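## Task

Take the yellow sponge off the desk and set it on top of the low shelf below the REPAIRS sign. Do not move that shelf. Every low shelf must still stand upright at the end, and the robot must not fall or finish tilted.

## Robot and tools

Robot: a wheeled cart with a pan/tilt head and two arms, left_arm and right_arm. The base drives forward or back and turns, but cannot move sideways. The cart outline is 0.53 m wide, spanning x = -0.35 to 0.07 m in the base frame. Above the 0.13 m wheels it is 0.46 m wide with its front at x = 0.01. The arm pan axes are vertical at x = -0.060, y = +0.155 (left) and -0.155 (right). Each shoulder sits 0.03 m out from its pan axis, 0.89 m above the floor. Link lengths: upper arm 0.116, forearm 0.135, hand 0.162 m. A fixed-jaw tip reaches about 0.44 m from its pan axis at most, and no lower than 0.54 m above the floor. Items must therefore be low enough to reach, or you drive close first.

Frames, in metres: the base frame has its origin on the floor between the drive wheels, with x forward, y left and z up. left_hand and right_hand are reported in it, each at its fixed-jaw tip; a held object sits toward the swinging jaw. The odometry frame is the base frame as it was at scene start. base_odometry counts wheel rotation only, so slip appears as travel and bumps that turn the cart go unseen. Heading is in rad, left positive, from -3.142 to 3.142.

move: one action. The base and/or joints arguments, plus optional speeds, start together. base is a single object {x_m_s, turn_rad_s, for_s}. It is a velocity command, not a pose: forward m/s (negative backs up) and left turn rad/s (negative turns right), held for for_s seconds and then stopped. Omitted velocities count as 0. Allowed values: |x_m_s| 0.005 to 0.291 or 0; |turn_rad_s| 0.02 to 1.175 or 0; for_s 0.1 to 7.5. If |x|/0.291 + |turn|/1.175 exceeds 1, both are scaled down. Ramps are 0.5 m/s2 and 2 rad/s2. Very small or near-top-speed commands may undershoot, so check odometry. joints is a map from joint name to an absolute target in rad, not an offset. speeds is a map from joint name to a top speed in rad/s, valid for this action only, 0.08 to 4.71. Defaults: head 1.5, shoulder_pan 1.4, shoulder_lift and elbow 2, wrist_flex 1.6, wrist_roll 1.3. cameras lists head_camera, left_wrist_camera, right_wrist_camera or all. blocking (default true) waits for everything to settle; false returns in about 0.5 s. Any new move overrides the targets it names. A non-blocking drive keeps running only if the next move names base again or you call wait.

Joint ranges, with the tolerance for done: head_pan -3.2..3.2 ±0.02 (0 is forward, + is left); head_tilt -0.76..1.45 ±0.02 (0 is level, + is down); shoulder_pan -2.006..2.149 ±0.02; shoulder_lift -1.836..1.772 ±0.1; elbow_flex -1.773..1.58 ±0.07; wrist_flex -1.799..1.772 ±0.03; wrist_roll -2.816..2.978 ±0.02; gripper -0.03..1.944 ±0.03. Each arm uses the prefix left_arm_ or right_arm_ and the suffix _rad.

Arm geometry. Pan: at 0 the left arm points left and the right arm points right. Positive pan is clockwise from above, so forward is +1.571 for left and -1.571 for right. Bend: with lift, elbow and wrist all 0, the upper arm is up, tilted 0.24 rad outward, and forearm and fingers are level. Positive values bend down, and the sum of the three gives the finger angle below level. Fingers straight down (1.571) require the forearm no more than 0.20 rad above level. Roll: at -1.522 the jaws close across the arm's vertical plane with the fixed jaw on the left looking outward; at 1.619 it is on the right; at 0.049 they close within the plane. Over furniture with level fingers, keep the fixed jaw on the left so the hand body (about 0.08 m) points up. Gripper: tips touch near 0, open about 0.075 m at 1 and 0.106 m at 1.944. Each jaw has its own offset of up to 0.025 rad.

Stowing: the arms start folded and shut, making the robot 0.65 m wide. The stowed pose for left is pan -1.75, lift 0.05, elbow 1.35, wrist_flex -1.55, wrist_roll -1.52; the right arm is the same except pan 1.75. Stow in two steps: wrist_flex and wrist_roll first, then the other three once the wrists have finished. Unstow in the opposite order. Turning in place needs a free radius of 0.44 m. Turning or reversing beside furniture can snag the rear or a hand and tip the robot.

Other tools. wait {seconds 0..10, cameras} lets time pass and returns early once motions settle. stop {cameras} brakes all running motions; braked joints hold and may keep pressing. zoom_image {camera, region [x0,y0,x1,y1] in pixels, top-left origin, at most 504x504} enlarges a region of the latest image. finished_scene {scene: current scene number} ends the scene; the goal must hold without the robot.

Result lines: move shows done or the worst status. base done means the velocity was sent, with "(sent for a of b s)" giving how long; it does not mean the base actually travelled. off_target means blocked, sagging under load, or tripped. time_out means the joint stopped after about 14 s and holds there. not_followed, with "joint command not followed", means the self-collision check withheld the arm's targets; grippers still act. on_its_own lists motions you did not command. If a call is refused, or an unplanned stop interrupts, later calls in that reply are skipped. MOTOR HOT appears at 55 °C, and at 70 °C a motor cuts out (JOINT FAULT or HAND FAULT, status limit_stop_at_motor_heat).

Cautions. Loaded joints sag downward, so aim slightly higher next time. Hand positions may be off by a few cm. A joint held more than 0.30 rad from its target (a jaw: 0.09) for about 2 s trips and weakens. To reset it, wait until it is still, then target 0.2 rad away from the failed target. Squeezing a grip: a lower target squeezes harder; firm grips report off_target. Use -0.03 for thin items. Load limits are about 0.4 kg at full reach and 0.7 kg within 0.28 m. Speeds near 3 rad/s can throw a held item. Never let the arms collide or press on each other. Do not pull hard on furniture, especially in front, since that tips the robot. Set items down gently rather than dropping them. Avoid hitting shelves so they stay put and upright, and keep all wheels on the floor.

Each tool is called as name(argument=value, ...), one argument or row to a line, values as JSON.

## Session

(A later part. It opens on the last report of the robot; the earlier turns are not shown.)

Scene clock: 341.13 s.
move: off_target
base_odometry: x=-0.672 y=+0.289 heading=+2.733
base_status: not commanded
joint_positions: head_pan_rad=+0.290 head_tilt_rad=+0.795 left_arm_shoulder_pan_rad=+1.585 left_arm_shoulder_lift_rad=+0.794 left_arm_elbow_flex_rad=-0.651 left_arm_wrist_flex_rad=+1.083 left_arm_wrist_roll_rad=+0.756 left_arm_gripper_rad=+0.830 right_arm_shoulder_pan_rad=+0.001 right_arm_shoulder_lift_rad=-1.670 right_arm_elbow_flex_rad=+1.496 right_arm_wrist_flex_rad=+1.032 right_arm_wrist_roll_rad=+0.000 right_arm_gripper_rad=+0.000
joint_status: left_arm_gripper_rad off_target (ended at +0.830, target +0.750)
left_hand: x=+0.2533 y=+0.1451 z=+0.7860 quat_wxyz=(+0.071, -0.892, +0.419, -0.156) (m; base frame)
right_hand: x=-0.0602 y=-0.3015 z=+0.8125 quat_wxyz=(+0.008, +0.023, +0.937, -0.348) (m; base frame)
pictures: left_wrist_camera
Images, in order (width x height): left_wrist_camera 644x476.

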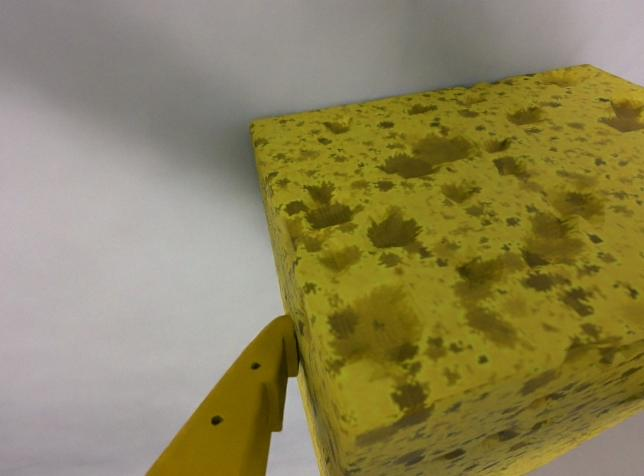

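move(
  joints={"left_arm_gripper_rad": 0.55},
)

move(
  joints={"left_arm_shoulder_lift_rad": 0.3, "left_arm_elbow_flex_rad": -0.7, "left_arm_gripper_rad": 0.74},
  speeds={"left_arm_shoulder_lift_rad": 0.5},
  cameras=["head_camera", "left_wrist_camera"],
)

Scene clock: 346.87 s.
move: off_target
base_odometry: x=-0.672 y=+0.289 heading=+2.733
base_status: not commanded
joint_positions: head_pan_rad=+0.290 head_tilt_rad=+0.795 left_arm_shoulder_pan_rad=+1.585 left_arm_shoulder_lift_rad=+0.775 left_arm_elbow_flex_rad=-0.659 left_arm_wrist_flex_rad=+1.083 left_arm_wrist_roll_rad=+0.756 left_arm_gripper_rad=+0.649 right_arm_shoulder_pan_rad=+0.001 right_arm_shoulder_lift_rad=-1.670 right_arm_elbow_flex_rad=+1.496 right_arm_wrist_flex_rad=+1.032 right_arm_wrist_roll_rad=+0.000 right_arm_gripper_rad=+0.000
joint_status: left_arm_gripper_rad off_target (ended at +0.650, target +0.550)
left_hand: x=+0.2564 y=+0.1451 z=+0.7926 quat_wxyz=(+0.076, -0.890, +0.418, -0.168) (m; base frame)
right_hand: x=-0.0602 y=-0.3015 z=+0.8125 quat_wxyz=(+0.008, +0.023, +0.937, -0.348) (m; base frame)
pictures: none

Scene clock: 348.50 s.
move: done
base_odometry: x=-0.672 y=+0.289 heading=+2.733
base_status: not commanded
joint_positions: head_pan_rad=+0.290 head_tilt_rad=+0.795 left_arm_shoulder_pan_rad=+1.588 left_arm_shoulder_lift_rad=+0.358 left_arm_elbow_flex_rad=-0.684 left_arm_wrist_flex_rad=+1.102 left_arm_wrist_roll_rad=+0.765 left_arm_gripper_rad=+0.733 right_arm_shoulder_pan_rad=+0.001 right_arm_shoulder_lift_rad=-1.670 right_arm_elbow_flex_rad=+1.496 right_arm_wrist_flex_rad=+1.032 right_arm_wrist_roll_rad=+0.000 right_arm_gripper_rad=+0.000
joint_status: all done
left_hand: x=+0.2726 y=+0.1438 z=+0.9211 quat_wxyz=(+0.157, -0.836, +0.389, -0.353) (m; base frame)
right_hand: x=-0.0602 y=-0.3015 z=+0.8125 quat_wxyz=(+0.008, +0.023, +0.937, -0.348) (m; base frame)
pictures: head_camera, left_wrist_camera
Images, in order (width x height): head_camera 644x476, left_wrist_camera 644x476.

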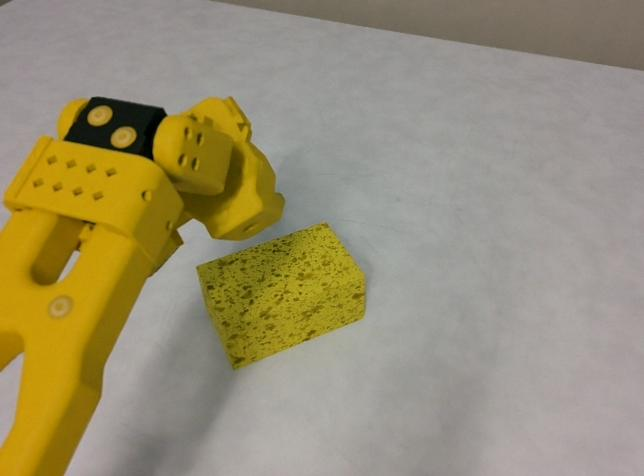

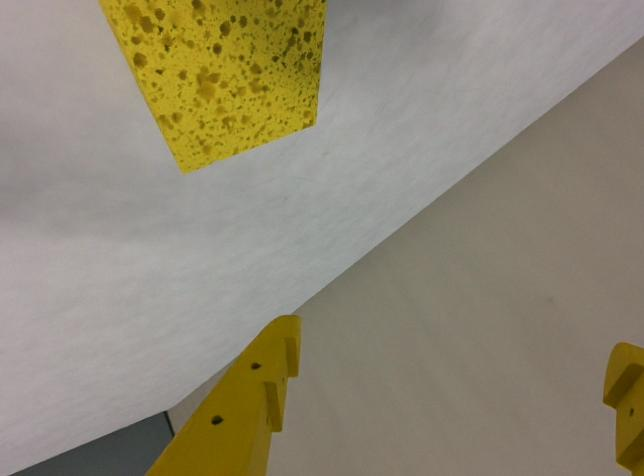

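move(
  joints={"left_arm_gripper_rad": 1.9, "left_arm_wrist_flex_rad": 1.65, "left_arm_elbow_flex_rad": -1.05, "left_arm_shoulder_lift_rad": 0.6, "left_arm_shoulder_pan_rad": 1.66, "left_arm_wrist_roll_rad": 0.8},
)

move(
  joints={"left_arm_shoulder_lift_rad": 0.86, "left_arm_elbow_flex_rad": -0.95, "left_arm_wrist_flex_rad": 1.48},
  speeds={"left_arm_shoulder_lift_rad": 0.6},
  cameras=["head_camera", "left_wrist_camera"],
)

Scene clock: 367.87 s.
move: done
base_odometry: x=-0.672 y=+0.289 heading=+2.733
base_status: not commanded
joint_positions: head_pan_rad=+0.290 head_tilt_rad=+0.795 left_arm_shoulder_pan_rad=+1.655 left_arm_shoulder_lift_rad=+0.611 left_arm_elbow_flex_rad=-1.018 left_arm_wrist_flex_rad=+1.646 left_arm_wrist_roll_rad=+0.794 left_arm_gripper_rad=+1.891 right_arm_shoulder_pan_rad=+0.001 right_arm_shoulder_lift_rad=-1.670 right_arm_elbow_flex_rad=+1.496 right_arm_wrist_flex_rad=+1.032 right_arm_wrist_roll_rad=+0.000 right_arm_gripper_rad=+0.000
joint_status: all done
left_hand: x=+0.2251 y=+0.1251 z=+0.8747 quat_wxyz=(+0.060, -0.886, +0.434, -0.154) (m; base frame)
right_hand: x=-0.0602 y=-0.3015 z=+0.8125 quat_wxyz=(+0.008, +0.023, +0.937, -0.348) (m; base frame)
pictures: none

Scene clock: 368.83 s.
move: done
base_odometry: x=-0.672 y=+0.289 heading=+2.733
base_status: not commanded
joint_positions: head_pan_rad=+0.290 head_tilt_rad=+0.795 left_arm_shoulder_pan_rad=+1.655 left_arm_shoulder_lift_rad=+0.873 left_arm_elbow_flex_rad=-0.949 left_arm_wrist_flex_rad=+1.487 left_arm_wrist_roll_rad=+0.794 left_arm_gripper_rad=+1.891 right_arm_shoulder_pan_rad=+0.001 right_arm_shoulder_lift_rad=-1.670 right_arm_elbow_flex_rad=+1.496 right_arm_wrist_flex_rad=+1.032 right_arm_wrist_roll_rad=+0.000 right_arm_gripper_rad=+0.000
joint_status: all done
left_hand: x=+0.2272 y=+0.1249 z=+0.8008 quat_wxyz=(+0.029, -0.895, +0.438, -0.074) (m; base frame)
right_hand: x=-0.0602 y=-0.3015 z=+0.8125 quat_wxyz=(+0.008, +0.023, +0.937, -0.348) (m; base frame)
pictures: head_camera, left_wrist_camera
Images, in order (width x height): head_camera 644x476, left_wrist_camera 644x476.

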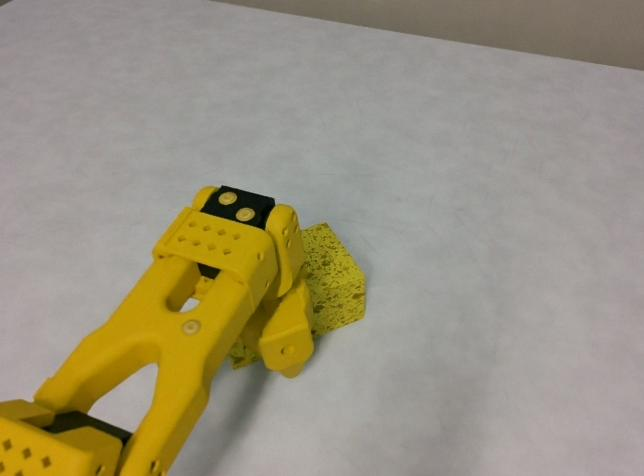

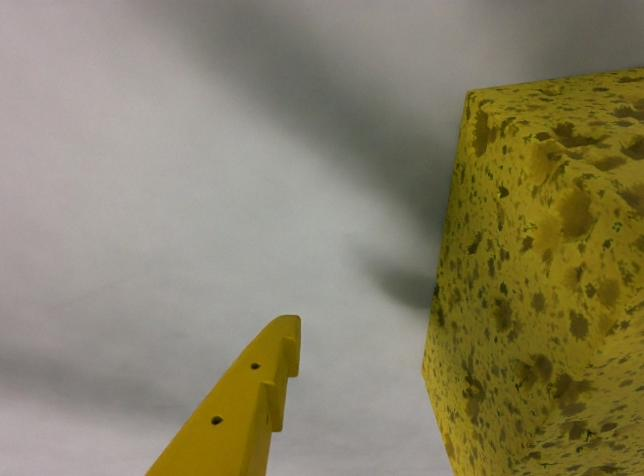

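move(
  joints={"left_arm_shoulder_pan_rad": 1.625, "left_arm_shoulder_lift_rad": 0.97, "left_arm_elbow_flex_rad": -0.95, "left_arm_wrist_flex_rad": 1.4},
  speeds={"left_arm_shoulder_lift_rad": 0.4},
  cameras=["left_wrist_camera"],
)

move(
  joints={"left_arm_gripper_rad": 0.55},
  cameras=["left_wrist_camera", "head_camera"],
)

Scene clock: 379.37 s.
move: done
base_odometry: x=-0.672 y=+0.289 heading=+2.733
base_status: not commanded
joint_positions: head_pan_rad=+0.290 head_tilt_rad=+0.795 left_arm_shoulder_pan_rad=+1.631 left_arm_shoulder_lift_rad=+0.982 left_arm_elbow_flex_rad=-0.949 left_arm_wrist_flex_rad=+1.407 left_arm_wrist_roll_rad=+0.794 left_arm_gripper_rad=+1.891 right_arm_shoulder_pan_rad=+0.001 right_arm_shoulder_lift_rad=-1.670 right_arm_elbow_flex_rad=+1.496 right_arm_wrist_flex_rad=+1.032 right_arm_wrist_roll_rad=+0.000 right_arm_gripper_rad=+0.000
joint_status: all done
left_hand: x=+0.2290 y=+0.1319 z=+0.7740 quat_wxyz=(+0.024, -0.902, +0.428, -0.060) (m; base frame)
right_hand: x=-0.0602 y=-0.3015 z=+0.8125 quat_wxyz=(+0.008, +0.023, +0.937, -0.348) (m; base frame)
pictures: left_wrist_camera
Images, in order (width x height): left_wrist_camera 644x476.

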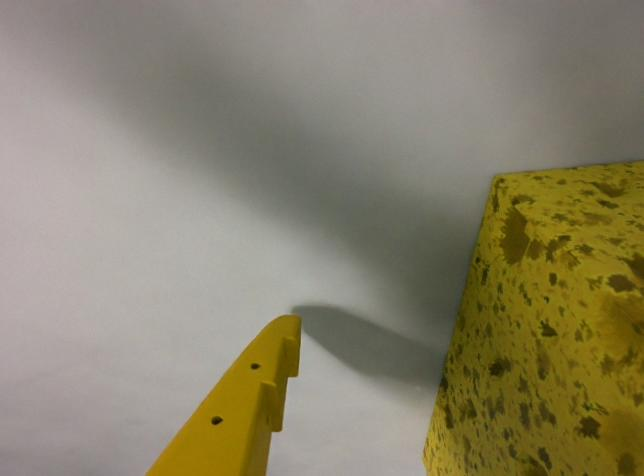

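Scene clock: 380.67 s.
move: off_target
base_odometry: x=-0.672 y=+0.289 heading=+2.733
base_status: not commanded
joint_positions: head_pan_rad=+0.290 head_tilt_rad=+0.795 left_arm_shoulder_pan_rad=+1.606 left_arm_shoulder_lift_rad=+0.910 left_arm_elbow_flex_rad=-0.987 left_arm_wrist_flex_rad=+1.383 left_arm_wrist_roll_rad=+0.794 left_arm_gripper_rad=+0.615 right_arm_shoulder_pan_rad=+0.001 right_arm_shoulder_lift_rad=-1.670 right_arm_elbow_flex_rad=+1.496 right_arm_wrist_flex_rad=+1.032 right_arm_wrist_roll_rad=+0.000 right_arm_gripper_rad=+0.000
joint_status: left_arm_gripper_rad off_target (ended at +0.615, target +0.550)
left_hand: x=+0.2468 y=+0.1384 z=+0.8002 quat_wxyz=(+0.051, -0.901, +0.414, -0.122) (m; base frame)
right_hand: x=-0.0602 y=-0.3015 z=+0.8125 quat_wxyz=(+0.008, +0.023, +0.937, -0.348) (m; base frame)
pictures: head_camera, left_wrist_camera
Images, in order (width x height): head_camera 644x476, left_wrist_camera 644x476.

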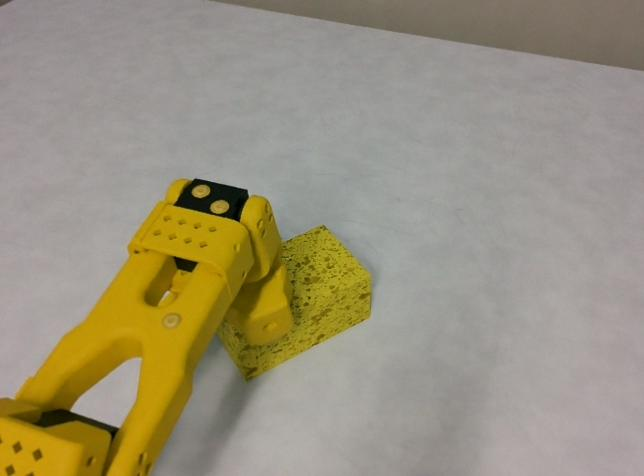

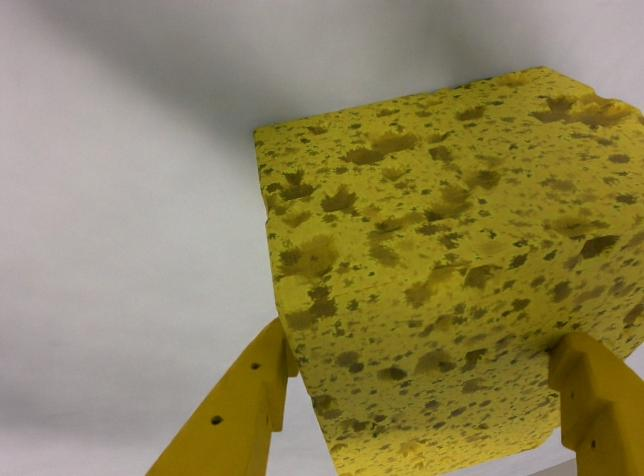

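move(
  joints={"left_arm_gripper_rad": 1.92, "left_arm_shoulder_lift_rad": 0.9, "left_arm_elbow_flex_rad": -0.98, "left_arm_wrist_flex_rad": 1.4, "left_arm_shoulder_pan_rad": 1.6},
)

move(
  joints={"left_arm_shoulder_lift_rad": 0.96, "left_arm_elbow_flex_rad": -0.9, "left_arm_wrist_flex_rad": 1.3, "left_arm_shoulder_pan_rad": 1.6},
  speeds={"left_arm_shoulder_lift_rad": 0.4},
  cameras=["left_wrist_camera", "head_camera"],
)

Scene clock: 394.40 s.
move: done
base_odometry: x=-0.672 y=+0.289 heading=+2.733
base_status: not commanded
joint_positions: head_pan_rad=+0.290 head_tilt_rad=+0.795 left_arm_shoulder_pan_rad=+1.602 left_arm_shoulder_lift_rad=+0.915 left_arm_elbow_flex_rad=-0.980 left_arm_wrist_flex_rad=+1.402 left_arm_wrist_roll_rad=+0.802 left_arm_gripper_rad=+1.913 right_arm_shoulder_pan_rad=+0.001 right_arm_shoulder_lift_rad=-1.670 right_arm_elbow_flex_rad=+1.496 right_arm_wrist_flex_rad=+1.032 right_arm_wrist_roll_rad=+0.000 right_arm_gripper_rad=+0.000
joint_status: all done
left_hand: x=+0.2423 y=+0.1399 z=+0.7969 quat_wxyz=(+0.045, -0.905, +0.409, -0.107) (m; base frame)
right_hand: x=-0.0602 y=-0.3015 z=+0.8125 quat_wxyz=(+0.008, +0.023, +0.937, -0.348) (m; base frame)
pictures: none

Scene clock: 395.17 s.
move: done
base_odometry: x=-0.672 y=+0.289 heading=+2.733
base_status: not commanded
joint_positions: head_pan_rad=+0.290 head_tilt_rad=+0.795 left_arm_shoulder_pan_rad=+1.600 left_arm_shoulder_lift_rad=+0.972 left_arm_elbow_flex_rad=-0.900 left_arm_wrist_flex_rad=+1.307 left_arm_wrist_roll_rad=+0.802 left_arm_gripper_rad=+1.913 right_arm_shoulder_pan_rad=+0.001 right_arm_shoulder_lift_rad=-1.670 right_arm_elbow_flex_rad=+1.496 right_arm_wrist_flex_rad=+1.032 right_arm_wrist_roll_rad=+0.000 right_arm_gripper_rad=+0.000
joint_status: all done
left_hand: x=+0.2389 y=+0.1405 z=+0.7712 quat_wxyz=(+0.037, -0.907, +0.409, -0.088) (m; base frame)
right_hand: x=-0.0602 y=-0.3015 z=+0.8125 quat_wxyz=(+0.008, +0.023, +0.937, -0.348) (m; base frame)
pictures: head_camera, left_wrist_camera
Images, in order (width x height): head_camera 644x476, left_wrist_camera 644x476.

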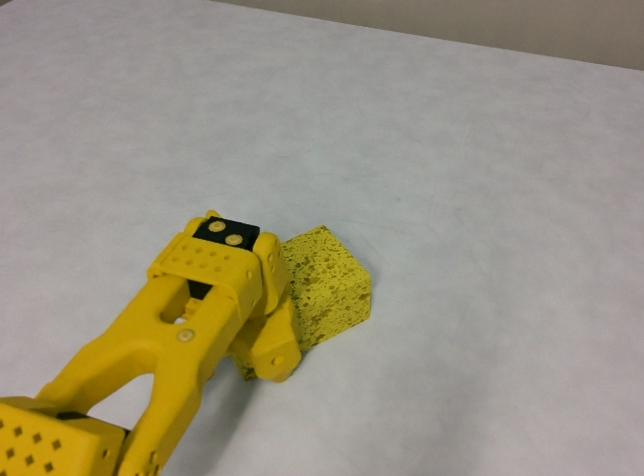

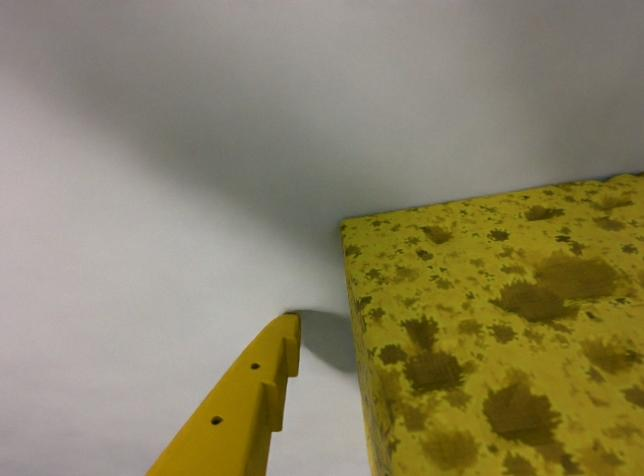

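move(
  joints={"left_arm_shoulder_lift_rad": 0.985, "left_arm_elbow_flex_rad": -0.9, "left_arm_wrist_flex_rad": 1.22, "left_arm_shoulder_pan_rad": 1.575},
  speeds={"left_arm_shoulder_lift_rad": 0.4},
)

move(
  joints={"left_arm_gripper_rad": 0.5},
  cameras=["left_wrist_camera", "head_camera"],
)

Scene clock: 401.93 s.
move: done
base_odometry: x=-0.672 y=+0.289 heading=+2.733
base_status: not commanded
joint_positions: head_pan_rad=+0.290 head_tilt_rad=+0.795 left_arm_shoulder_pan_rad=+1.585 left_arm_shoulder_lift_rad=+0.984 left_arm_elbow_flex_rad=-0.900 left_arm_wrist_flex_rad=+1.229 left_arm_wrist_roll_rad=+0.802 left_arm_gripper_rad=+1.913 right_arm_shoulder_pan_rad=+0.001 right_arm_shoulder_lift_rad=-1.670 right_arm_elbow_flex_rad=+1.496 right_arm_wrist_flex_rad=+1.032 right_arm_wrist_roll_rad=+0.000 right_arm_gripper_rad=+0.000
joint_status: all done
left_hand: x=+0.2499 y=+0.1449 z=+0.7703 quat_wxyz=(+0.050, -0.907, +0.401, -0.118) (m; base frame)
right_hand: x=-0.0602 y=-0.3015 z=+0.8125 quat_wxyz=(+0.008, +0.023, +0.937, -0.348) (m; base frame)
pictures: none

Scene clock: 403.17 s.
move: off_target
base_odometry: x=-0.672 y=+0.289 heading=+2.733
base_status: not commanded
joint_positions: head_pan_rad=+0.290 head_tilt_rad=+0.795 left_arm_shoulder_pan_rad=+1.580 left_arm_shoulder_lift_rad=+0.973 left_arm_elbow_flex_rad=-0.909 left_arm_wrist_flex_rad=+1.215 left_arm_wrist_roll_rad=+0.794 left_arm_gripper_rad=+0.997 right_arm_shoulder_pan_rad=+0.001 right_arm_shoulder_lift_rad=-1.670 right_arm_elbow_flex_rad=+1.496 right_arm_wrist_flex_rad=+1.032 right_arm_wrist_roll_rad=+0.000 right_arm_gripper_rad=+0.000
joint_status: left_arm_gripper_rad off_target (ended at +0.998, target +0.500)
left_hand: x=+0.2548 y=+0.1464 z=+0.7754 quat_wxyz=(+0.058, -0.904, +0.401, -0.133) (m; base frame)
right_hand: x=-0.0602 y=-0.3015 z=+0.8125 quat_wxyz=(+0.008, +0.023, +0.937, -0.348) (m; base frame)
pictures: head_camera, left_wrist_camera
Images, in order (width x height): head_camera 644x476, left_wrist_camera 644x476.

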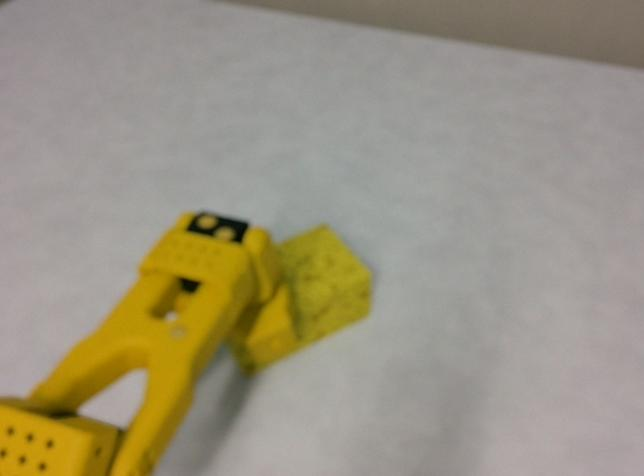

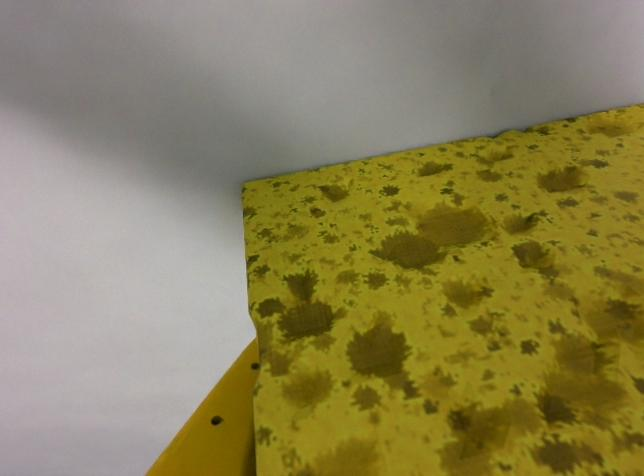

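Gripped at 0.997. Ease the target and lift.

move(
  joints={"left_arm_gripper_rad": 0.9, "left_arm_shoulder_lift_rad": 0.55, "left_arm_elbow_flex_rad": -0.95},
  speeds={"left_arm_shoulder_lift_rad": 0.5, "left_arm_elbow_flex_rad": 0.3},
  cameras=["head_camera", "left_wrist_camera"],
)

Scene clock: 409.53 s.
move: off_target
base_odometry: x=-0.672 y=+0.289 heading=+2.733
base_status: not commanded
joint_positions: head_pan_rad=+0.290 head_tilt_rad=+0.795 left_arm_shoulder_pan_rad=+1.579 left_arm_shoulder_lift_rad=+0.622 left_arm_elbow_flex_rad=-0.921 left_arm_wrist_flex_rad=+1.228 left_arm_wrist_roll_rad=+0.794 left_arm_gripper_rad=+1.025 right_arm_shoulder_pan_rad=+0.001 right_arm_shoulder_lift_rad=-1.670 right_arm_elbow_flex_rad=+1.496 right_arm_wrist_flex_rad=+1.032 right_arm_wrist_roll_rad=+0.000 right_arm_gripper_rad=+0.000
joint_status: left_arm_gripper_rad off_target (ended at +1.025, target +0.900); the others done
left_hand: x=+0.2777 y=+0.1467 z=+0.8821 quat_wxyz=(+0.126, -0.868, +0.384, -0.290) (m; base frame)
right_hand: x=-0.0602 y=-0.3015 z=+0.8125 quat_wxyz=(+0.008, +0.023, +0.937, -0.348) (m; base frame)
pictures: head_camera, left_wrist_camera
Images, in order (width x height): head_camera 644x476, left_wrist_camera 644x476.

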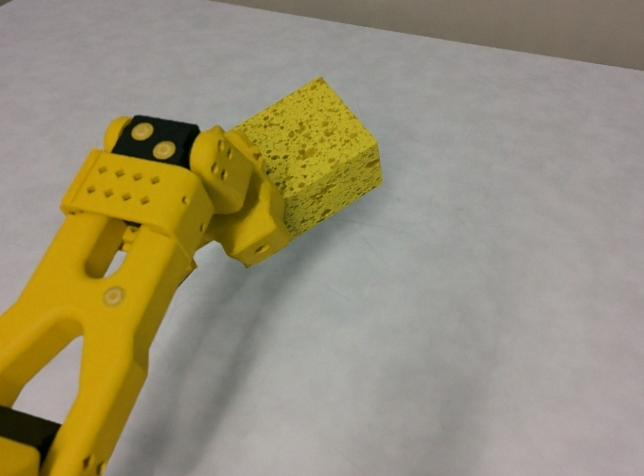

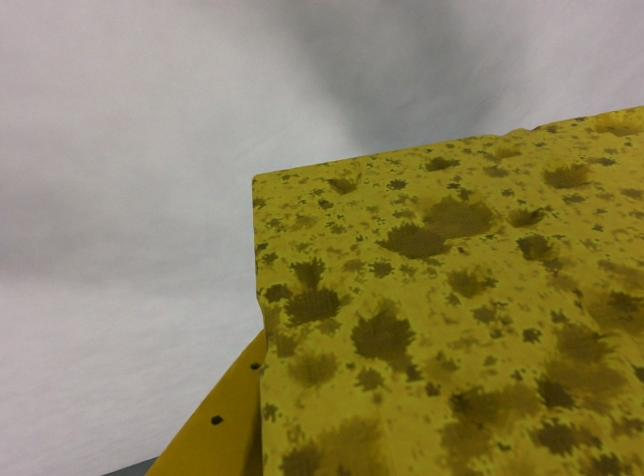

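move(
  joints={"left_arm_gripper_rad": 0.93, "left_arm_shoulder_lift_rad": 0.0, "left_arm_elbow_flex_rad": -0.6, "left_arm_wrist_flex_rad": 1.4, "head_pan_rad": 0, "head_tilt_rad": 0.7},
  speeds={"left_arm_shoulder_lift_rad": 0.8, "left_arm_elbow_flex_rad": 0.6},
)

move(
  base={"x_m_s": -0.2, "for_s": 4.75},
)

move(
  base={"turn_rad_s": 0.6, "for_s": 2.45},
  cameras=["head_camera", "left_wrist_camera"],
)

Scene clock: 443.87 s.
move: off_target
base_odometry: x=-0.672 y=+0.289 heading=+2.733
base_status: not commanded
joint_positions: head_pan_rad=+0.009 head_tilt_rad=+0.713 left_arm_shoulder_pan_rad=+1.579 left_arm_shoulder_lift_rad=+0.053 left_arm_elbow_flex_rad=-0.598 left_arm_wrist_flex_rad=+1.398 left_arm_wrist_roll_rad=+0.794 left_arm_gripper_rad=+1.025 right_arm_shoulder_pan_rad=+0.001 right_arm_shoulder_lift_rad=-1.670 right_arm_elbow_flex_rad=+1.496 right_arm_wrist_flex_rad=+1.032 right_arm_wrist_roll_rad=+0.000 right_arm_gripper_rad=+0.000
joint_status: left_arm_gripper_rad off_target (ended at +1.025, target +0.930); the others done
left_hand: x=+0.2182 y=+0.1471 z=+0.9547 quat_wxyz=(+0.140, -0.856, +0.379, -0.322) (m; base frame)
right_hand: x=-0.0602 y=-0.3015 z=+0.8125 quat_wxyz=(+0.008, +0.023, +0.937, -0.348) (m; base frame)
pictures: none

Scene clock: 449.80 s.
move: done
base_odometry: x=+0.204 y=-0.089 heading=+2.736
base_status: done (sent for 4.77 of 4.77 s)
joint_positions: head_pan_rad=+0.009 head_tilt_rad=+0.713 left_arm_shoulder_pan_rad=+1.579 left_arm_shoulder_lift_rad=+0.051 left_arm_elbow_flex_rad=-0.598 left_arm_wrist_flex_rad=+1.398 left_arm_wrist_roll_rad=+0.794 left_arm_gripper_rad=+1.025 right_arm_shoulder_pan_rad=-0.004 right_arm_shoulder_lift_rad=-1.670 right_arm_elbow_flex_rad=+1.496 right_arm_wrist_flex_rad=+1.032 right_arm_wrist_roll_rad=+0.000 right_arm_gripper_rad=+0.000
joint_status: not commanded
left_hand: x=+0.2181 y=+0.1471 z=+0.9551 quat_wxyz=(+0.140, -0.856, +0.379, -0.323) (m; base frame)
right_hand: x=-0.0595 y=-0.3015 z=+0.8125 quat_wxyz=(+0.009, +0.021, +0.937, -0.348) (m; base frame)
pictures: none

Scene clock: 452.97 s.
move: done
base_odometry: x=+0.204 y=-0.089 heading=-2.070
base_status: done (sent for 2.47 of 2.47 s)
joint_positions: head_pan_rad=+0.009 head_tilt_rad=+0.713 left_arm_shoulder_pan_rad=+1.571 left_arm_shoulder_lift_rad=+0.051 left_arm_elbow_flex_rad=-0.598 left_arm_wrist_flex_rad=+1.398 left_arm_wrist_roll_rad=+0.803 left_arm_gripper_rad=+1.025 right_arm_shoulder_pan_rad=+0.000 right_arm_shoulder_lift_rad=-1.670 right_arm_elbow_flex_rad=+1.496 right_arm_wrist_flex_rad=+1.032 right_arm_wrist_roll_rad=+0.000 right_arm_gripper_rad=+0.000
joint_status: not commanded
left_hand: x=+0.2182 y=+0.1492 z=+0.9551 quat_wxyz=(+0.140, -0.859, +0.372, -0.323) (m; base frame)
right_hand: x=-0.0600 y=-0.3015 z=+0.8125 quat_wxyz=(+0.009, +0.023, +0.937, -0.348) (m; base frame)
pictures: head_camera, left_wrist_camera
Images, in order (width x height): head_camera 644x476, left_wrist_camera 644x476.

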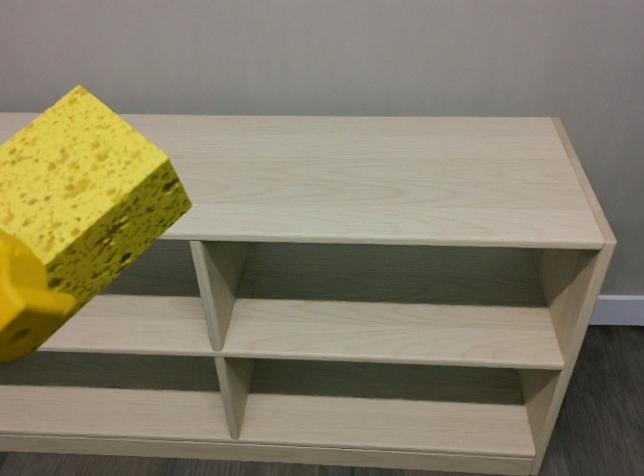

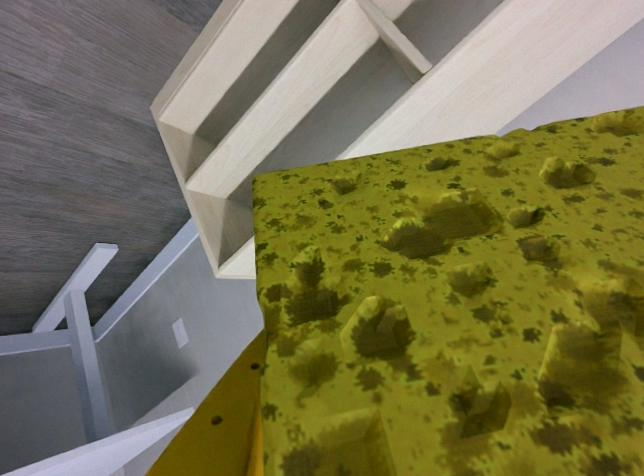

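move(
  base={"x_m_s": 0.2, "for_s": 2.35},
  joints={"head_tilt_rad": 1.05},
  cameras=["head_camera"],
)

Scene clock: 469.37 s.
move: done
base_odometry: x=-0.022 y=-0.506 heading=-2.069
base_status: done (sent for 2.37 of 2.37 s)
joint_positions: head_pan_rad=+0.009 head_tilt_rad=+1.045 left_arm_shoulder_pan_rad=+1.571 left_arm_shoulder_lift_rad=+0.050 left_arm_elbow_flex_rad=-0.598 left_arm_wrist_flex_rad=+1.398 left_arm_wrist_roll_rad=+0.803 left_arm_gripper_rad=+1.025 right_arm_shoulder_pan_rad=+0.001 right_arm_shoulder_lift_rad=-1.670 right_arm_elbow_flex_rad=+1.496 right_arm_wrist_flex_rad=+1.032 right_arm_wrist_roll_rad=+0.000 right_arm_gripper_rad=+0.000
joint_status: all done
left_hand: x=+0.2181 y=+0.1492 z=+0.9555 quat_wxyz=(+0.140, -0.859, +0.372, -0.324) (m; base frame)
right_hand: x=-0.0602 y=-0.3015 z=+0.8125 quat_wxyz=(+0.008, +0.023, +0.937, -0.348) (m; base frame)
pictures: head_camera
Images, in order (width x height): head_camera 644x476.

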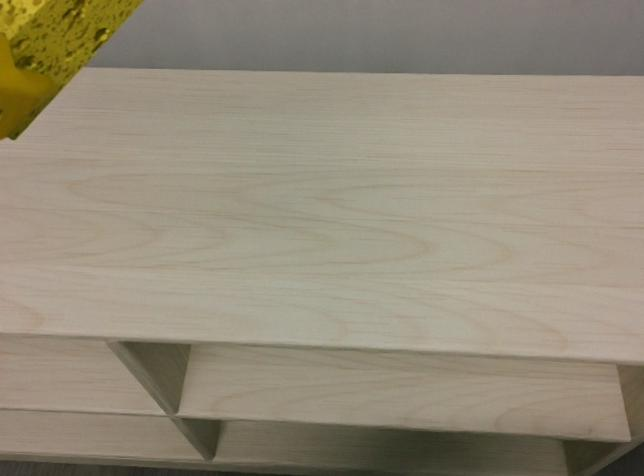

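move(
  base={"x_m_s": 0.1, "for_s": 0.75},
)

move(
  joints={"left_arm_shoulder_lift_rad": 1.15, "left_arm_elbow_flex_rad": -0.8, "left_arm_wrist_flex_rad": 0.87, "head_pan_rad": 0.45, "head_tilt_rad": 1.0},
  speeds={"left_arm_shoulder_lift_rad": 0.6, "left_arm_elbow_flex_rad": 0.12, "left_arm_wrist_flex_rad": 0.3},
  cameras=["head_camera", "left_wrist_camera"],
)

Scene clock: 481.73 s.
move: done
base_odometry: x=-0.059 y=-0.573 heading=-2.070
base_status: done (sent for 0.77 of 0.77 s)
joint_positions: head_pan_rad=+0.009 head_tilt_rad=+1.045 left_arm_shoulder_pan_rad=+1.571 left_arm_shoulder_lift_rad=+0.050 left_arm_elbow_flex_rad=-0.598 left_arm_wrist_flex_rad=+1.398 left_arm_wrist_roll_rad=+0.803 left_arm_gripper_rad=+1.025 right_arm_shoulder_pan_rad=+0.001 right_arm_shoulder_lift_rad=-1.670 right_arm_elbow_flex_rad=+1.496 right_arm_wrist_flex_rad=+1.032 right_arm_wrist_roll_rad=+0.000 right_arm_gripper_rad=+0.000
joint_status: not commanded
left_hand: x=+0.2181 y=+0.1492 z=+0.9555 quat_wxyz=(+0.140, -0.859, +0.372, -0.324) (m; base frame)
right_hand: x=-0.0602 y=-0.3015 z=+0.8125 quat_wxyz=(+0.008, +0.023, +0.937, -0.348) (m; base frame)
pictures: none

Scene clock: 484.17 s.
move: done
base_odometry: x=-0.059 y=-0.573 heading=-2.070
base_status: not commanded
joint_positions: head_pan_rad=+0.439 head_tilt_rad=+1.014 left_arm_shoulder_pan_rad=+1.571 left_arm_shoulder_lift_rad=+1.168 left_arm_elbow_flex_rad=-0.765 left_arm_wrist_flex_rad=+0.879 left_arm_wrist_roll_rad=+0.803 left_arm_gripper_rad=+1.025 right_arm_shoulder_pan_rad=+0.001 right_arm_shoulder_lift_rad=-1.670 right_arm_elbow_flex_rad=+1.496 right_arm_wrist_flex_rad=+1.032 right_arm_wrist_roll_rad=+0.000 right_arm_gripper_rad=+0.000
joint_status: all done
left_hand: x=+0.2514 y=+0.1492 z=+0.7088 quat_wxyz=(+0.057, -0.908, +0.393, -0.132) (m; base frame)
right_hand: x=-0.0602 y=-0.3015 z=+0.8125 quat_wxyz=(+0.008, +0.023, +0.937, -0.348) (m; base frame)
pictures: head_camera, left_wrist_camera
Images, in order (width x height): head_camera 644x476, left_wrist_camera 644x476.

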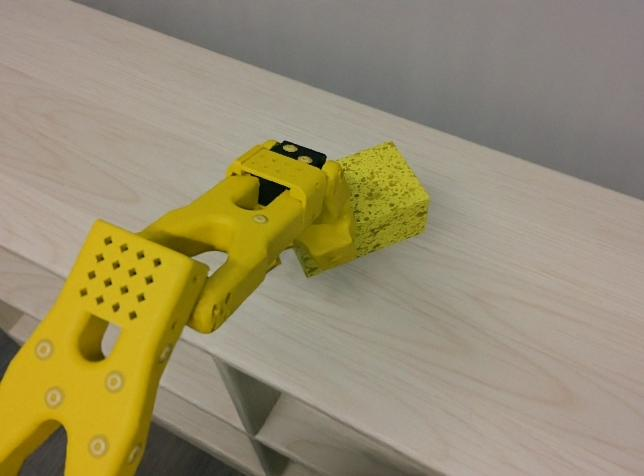

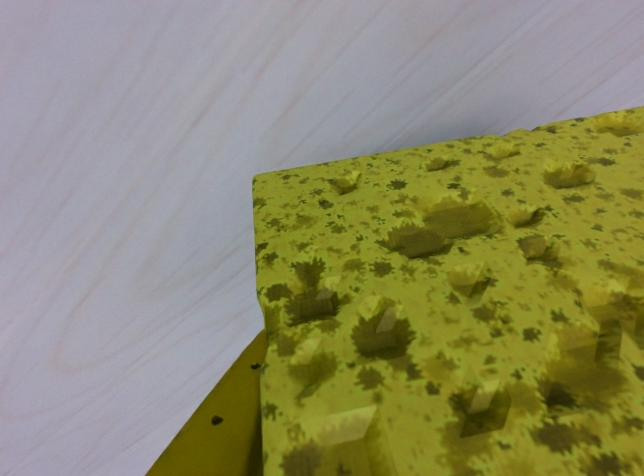

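move(
  joints={"left_arm_shoulder_lift_rad": 1.48, "left_arm_elbow_flex_rad": -0.92, "left_arm_wrist_flex_rad": 0.65},
  speeds={"left_arm_shoulder_lift_rad": 0.5, "left_arm_elbow_flex_rad": 0.25, "left_arm_wrist_flex_rad": 0.4},
  cameras=["head_camera", "left_wrist_camera"],
)

Scene clock: 492.03 s.
move: done
base_odometry: x=-0.059 y=-0.573 heading=-2.070
base_status: not commanded
joint_positions: head_pan_rad=+0.439 head_tilt_rad=+1.014 left_arm_shoulder_pan_rad=+1.571 left_arm_shoulder_lift_rad=+1.498 left_arm_elbow_flex_rad=-0.886 left_arm_wrist_flex_rad=+0.660 left_arm_wrist_roll_rad=+0.803 left_arm_gripper_rad=+1.025 right_arm_shoulder_pan_rad=+0.001 right_arm_shoulder_lift_rad=-1.670 right_arm_elbow_flex_rad=+1.496 right_arm_wrist_flex_rad=+1.032 right_arm_wrist_roll_rad=+0.000 right_arm_gripper_rad=+0.000
joint_status: all done
left_hand: x=+0.2401 y=+0.1492 z=+0.6460 quat_wxyz=(+0.059, -0.908, +0.393, -0.137) (m; base frame)
right_hand: x=-0.0602 y=-0.3015 z=+0.8125 quat_wxyz=(+0.008, +0.023, +0.937, -0.348) (m; base frame)
pictures: head_camera, left_wrist_camera
Images, in order (width x height): head_camera 644x476, left_wrist_camera 644x476.

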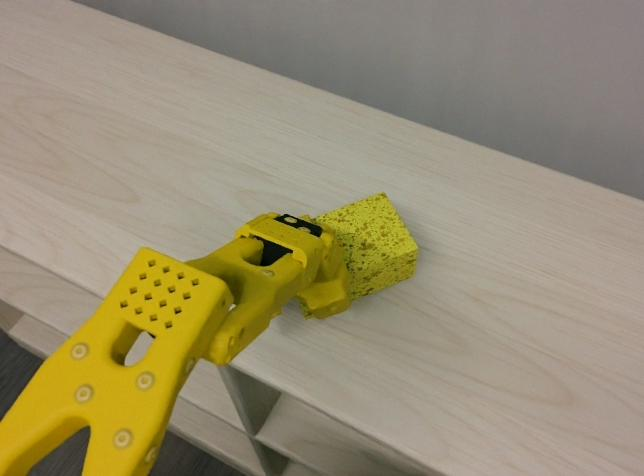

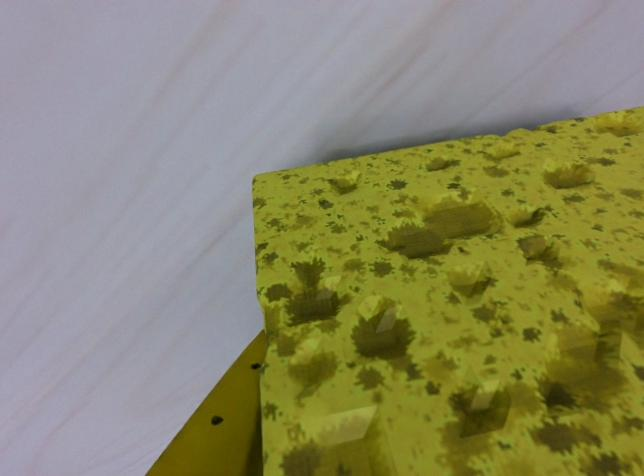

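move(
  joints={"left_arm_shoulder_lift_rad": 1.6, "left_arm_elbow_flex_rad": -0.89, "left_arm_wrist_flex_rad": 0.52},
  speeds={"left_arm_shoulder_lift_rad": 0.25, "left_arm_elbow_flex_rad": 0.2, "left_arm_wrist_flex_rad": 0.3},
  cameras=["head_camera", "left_wrist_camera"],
)

Scene clock: 499.20 s.
move: done
base_odometry: x=-0.059 y=-0.573 heading=-2.070
base_status: not commanded
joint_positions: head_pan_rad=+0.439 head_tilt_rad=+1.014 left_arm_shoulder_pan_rad=+1.571 left_arm_shoulder_lift_rad=+1.605 left_arm_elbow_flex_rad=-0.886 left_arm_wrist_flex_rad=+0.530 left_arm_wrist_roll_rad=+0.802 left_arm_gripper_rad=+1.025 right_arm_shoulder_pan_rad=+0.001 right_arm_shoulder_lift_rad=-1.670 right_arm_elbow_flex_rad=+1.496 right_arm_wrist_flex_rad=+1.032 right_arm_wrist_roll_rad=+0.000 right_arm_gripper_rad=+0.000
joint_status: all done
left_hand: x=+0.2324 y=+0.1492 z=+0.6232 quat_wxyz=(+0.064, -0.906, +0.393, -0.147) (m; base frame)
right_hand: x=-0.0602 y=-0.3015 z=+0.8125 quat_wxyz=(+0.008, +0.023, +0.937, -0.348) (m; base frame)
pictures: head_camera, left_wrist_camera
Images, in order (width x height): head_camera 644x476, left_wrist_camera 644x476.

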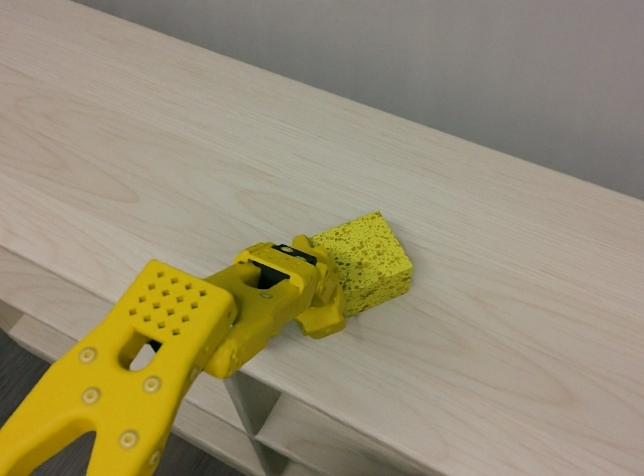

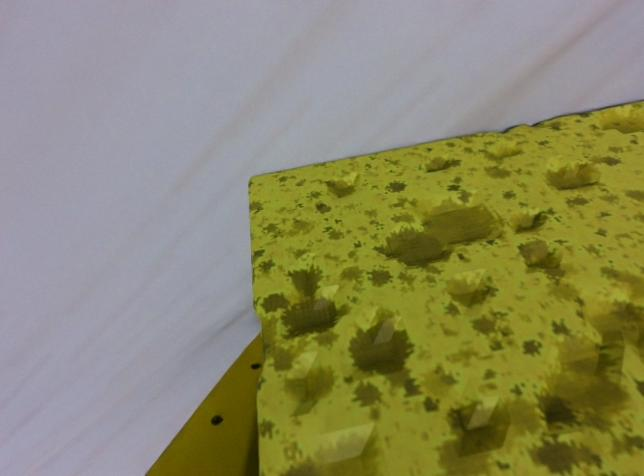

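move(
  joints={"left_arm_shoulder_lift_rad": 1.63},
  speeds={"left_arm_shoulder_lift_rad": 0.2},
)

move(
  joints={"left_arm_gripper_rad": 1.1},
)

move(
  joints={"left_arm_gripper_rad": 1.5},
  cameras=["head_camera", "left_wrist_camera"],
)

Scene clock: 504.87 s.
move: done
base_odometry: x=-0.059 y=-0.573 heading=-2.070
base_status: not commanded
joint_positions: head_pan_rad=+0.439 head_tilt_rad=+1.014 left_arm_shoulder_pan_rad=+1.572 left_arm_shoulder_lift_rad=+1.617 left_arm_elbow_flex_rad=-0.895 left_arm_wrist_flex_rad=+0.527 left_arm_wrist_roll_rad=+0.802 left_arm_gripper_rad=+1.025 right_arm_shoulder_pan_rad=+0.001 right_arm_shoulder_lift_rad=-1.670 right_arm_elbow_flex_rad=+1.496 right_arm_wrist_flex_rad=+1.032 right_arm_wrist_roll_rad=+0.000 right_arm_gripper_rad=+0.000
joint_status: all done
left_hand: x=+0.2317 y=+0.1488 z=+0.6215 quat_wxyz=(+0.064, -0.905, +0.393, -0.147) (m; base frame)
right_hand: x=-0.0602 y=-0.3015 z=+0.8125 quat_wxyz=(+0.008, +0.023, +0.937, -0.348) (m; base frame)
pictures: none

Scene clock: 505.43 s.
move: done
base_odometry: x=-0.059 y=-0.573 heading=-2.070
base_status: not commanded
joint_positions: head_pan_rad=+0.439 head_tilt_rad=+1.014 left_arm_shoulder_pan_rad=+1.579 left_arm_shoulder_lift_rad=+1.622 left_arm_elbow_flex_rad=-0.889 left_arm_wrist_flex_rad=+0.514 left_arm_wrist_roll_rad=+0.802 left_arm_gripper_rad=+1.098 right_arm_shoulder_pan_rad=+0.003 right_arm_shoulder_lift_rad=-1.670 right_arm_elbow_flex_rad=+1.496 right_arm_wrist_flex_rad=+1.032 right_arm_wrist_roll_rad=+0.000 right_arm_gripper_rad=+0.000
joint_status: all done
left_hand: x=+0.2308 y=+0.1470 z=+0.6199 quat_wxyz=(+0.064, -0.904, +0.396, -0.148) (m; base frame)
right_hand: x=-0.0604 y=-0.3015 z=+0.8125 quat_wxyz=(+0.008, +0.024, +0.937, -0.348) (m; base frame)
pictures: none

Scene clock: 506.17 s.
move: done
base_odometry: x=-0.059 y=-0.573 heading=-2.070
base_status: not commanded
joint_positions: head_pan_rad=+0.439 head_tilt_rad=+1.014 left_arm_shoulder_pan_rad=+1.580 left_arm_shoulder_lift_rad=+1.637 left_arm_elbow_flex_rad=-0.886 left_arm_wrist_flex_rad=+0.525 left_arm_wrist_roll_rad=+0.797 left_arm_gripper_rad=+1.493 right_arm_shoulder_pan_rad=+0.001 right_arm_shoulder_lift_rad=-1.670 right_arm_elbow_flex_rad=+1.496 right_arm_wrist_flex_rad=+1.032 right_arm_wrist_roll_rad=+0.000 right_arm_gripper_rad=+0.000
joint_status: all done
left_hand: x=+0.2242 y=+0.1466 z=+0.6151 quat_wxyz=(+0.058, -0.905, +0.400, -0.135) (m; base frame)
right_hand: x=-0.0602 y=-0.3015 z=+0.8125 quat_wxyz=(+0.008, +0.023, +0.937, -0.348) (m; base frame)
pictures: head_camera, left_wrist_camera
Images, in order (width x height): head_camera 644x476, left_wrist_camera 644x476.

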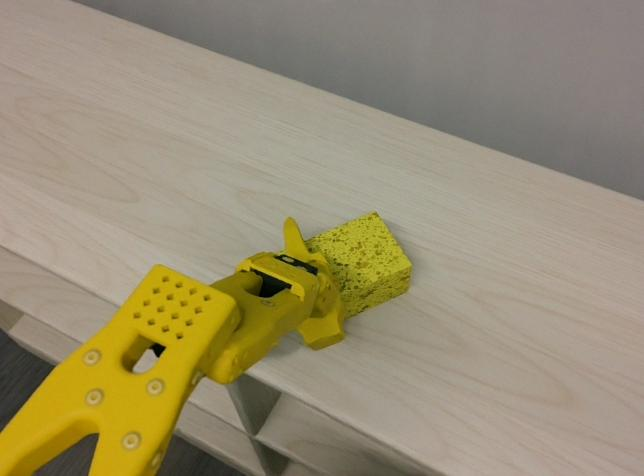

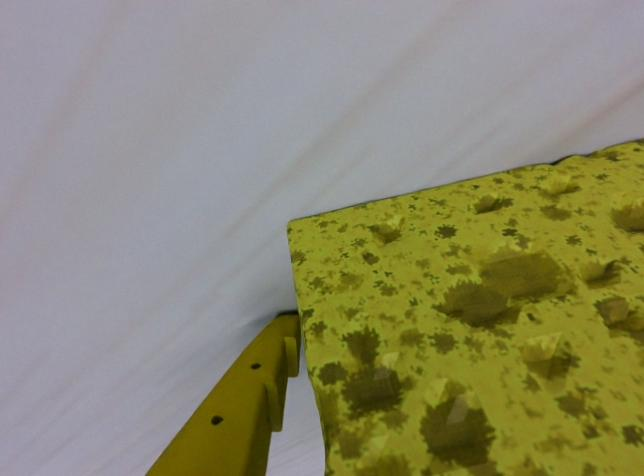

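Released. Open fully, raise, back off a bit, check.

move(
  joints={"left_arm_gripper_rad": 1.9},
)

move(
  joints={"left_arm_shoulder_lift_rad": 0.9, "left_arm_elbow_flex_rad": -0.9, "left_arm_wrist_flex_rad": 1.25},
  speeds={"left_arm_shoulder_lift_rad": 0.6, "left_arm_wrist_flex_rad": 0.6},
  cameras=["head_camera"],
)

Scene clock: 513.80 s.
move: done
base_odometry: x=-0.059 y=-0.573 heading=-2.070
base_status: not commanded
joint_positions: head_pan_rad=+0.439 head_tilt_rad=+1.014 left_arm_shoulder_pan_rad=+1.580 left_arm_shoulder_lift_rad=+1.637 left_arm_elbow_flex_rad=-0.886 left_arm_wrist_flex_rad=+0.525 left_arm_wrist_roll_rad=+0.797 left_arm_gripper_rad=+1.891 right_arm_shoulder_pan_rad=+0.001 right_arm_shoulder_lift_rad=-1.670 right_arm_elbow_flex_rad=+1.496 right_arm_wrist_flex_rad=+1.032 right_arm_wrist_roll_rad=+0.000 right_arm_gripper_rad=+0.000
joint_status: all done
left_hand: x=+0.2242 y=+0.1466 z=+0.6151 quat_wxyz=(+0.058, -0.905, +0.400, -0.135) (m; base frame)
right_hand: x=-0.0602 y=-0.3015 z=+0.8125 quat_wxyz=(+0.008, +0.023, +0.937, -0.348) (m; base frame)
pictures: none

Scene clock: 515.63 s.
move: done
base_odometry: x=-0.059 y=-0.573 heading=-2.070
base_status: not commanded
joint_positions: head_pan_rad=+0.439 head_tilt_rad=+1.014 left_arm_shoulder_pan_rad=+1.580 left_arm_shoulder_lift_rad=+0.968 left_arm_elbow_flex_rad=-0.886 left_arm_wrist_flex_rad=+1.244 left_arm_wrist_roll_rad=+0.802 left_arm_gripper_rad=+1.891 right_arm_shoulder_pan_rad=+0.001 right_arm_shoulder_lift_rad=-1.670 right_arm_elbow_flex_rad=+1.496 right_arm_wrist_flex_rad=+1.032 right_arm_wrist_roll_rad=+0.000 right_arm_gripper_rad=+0.000
joint_status: all done
left_hand: x=+0.2472 y=+0.1464 z=+0.7717 quat_wxyz=(+0.048, -0.909, +0.399, -0.112) (m; base frame)
right_hand: x=-0.0602 y=-0.3015 z=+0.8125 quat_wxyz=(+0.008, +0.023, +0.937, -0.348) (m; base frame)
pictures: head_camera
Images, in order (width x height): head_camera 644x476.

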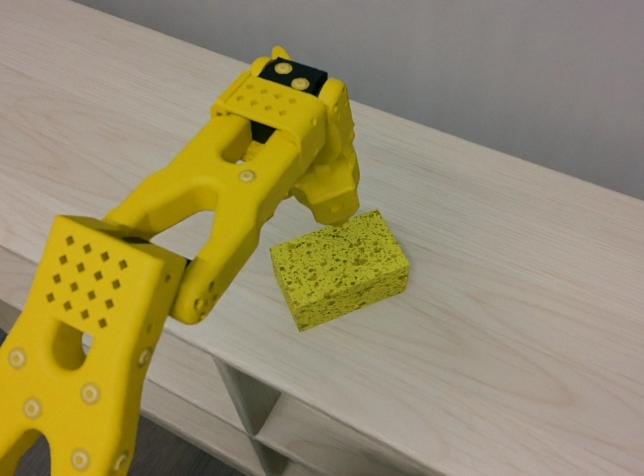

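finished_scene(
  scene=2,
)

The scene is finished: the task was done.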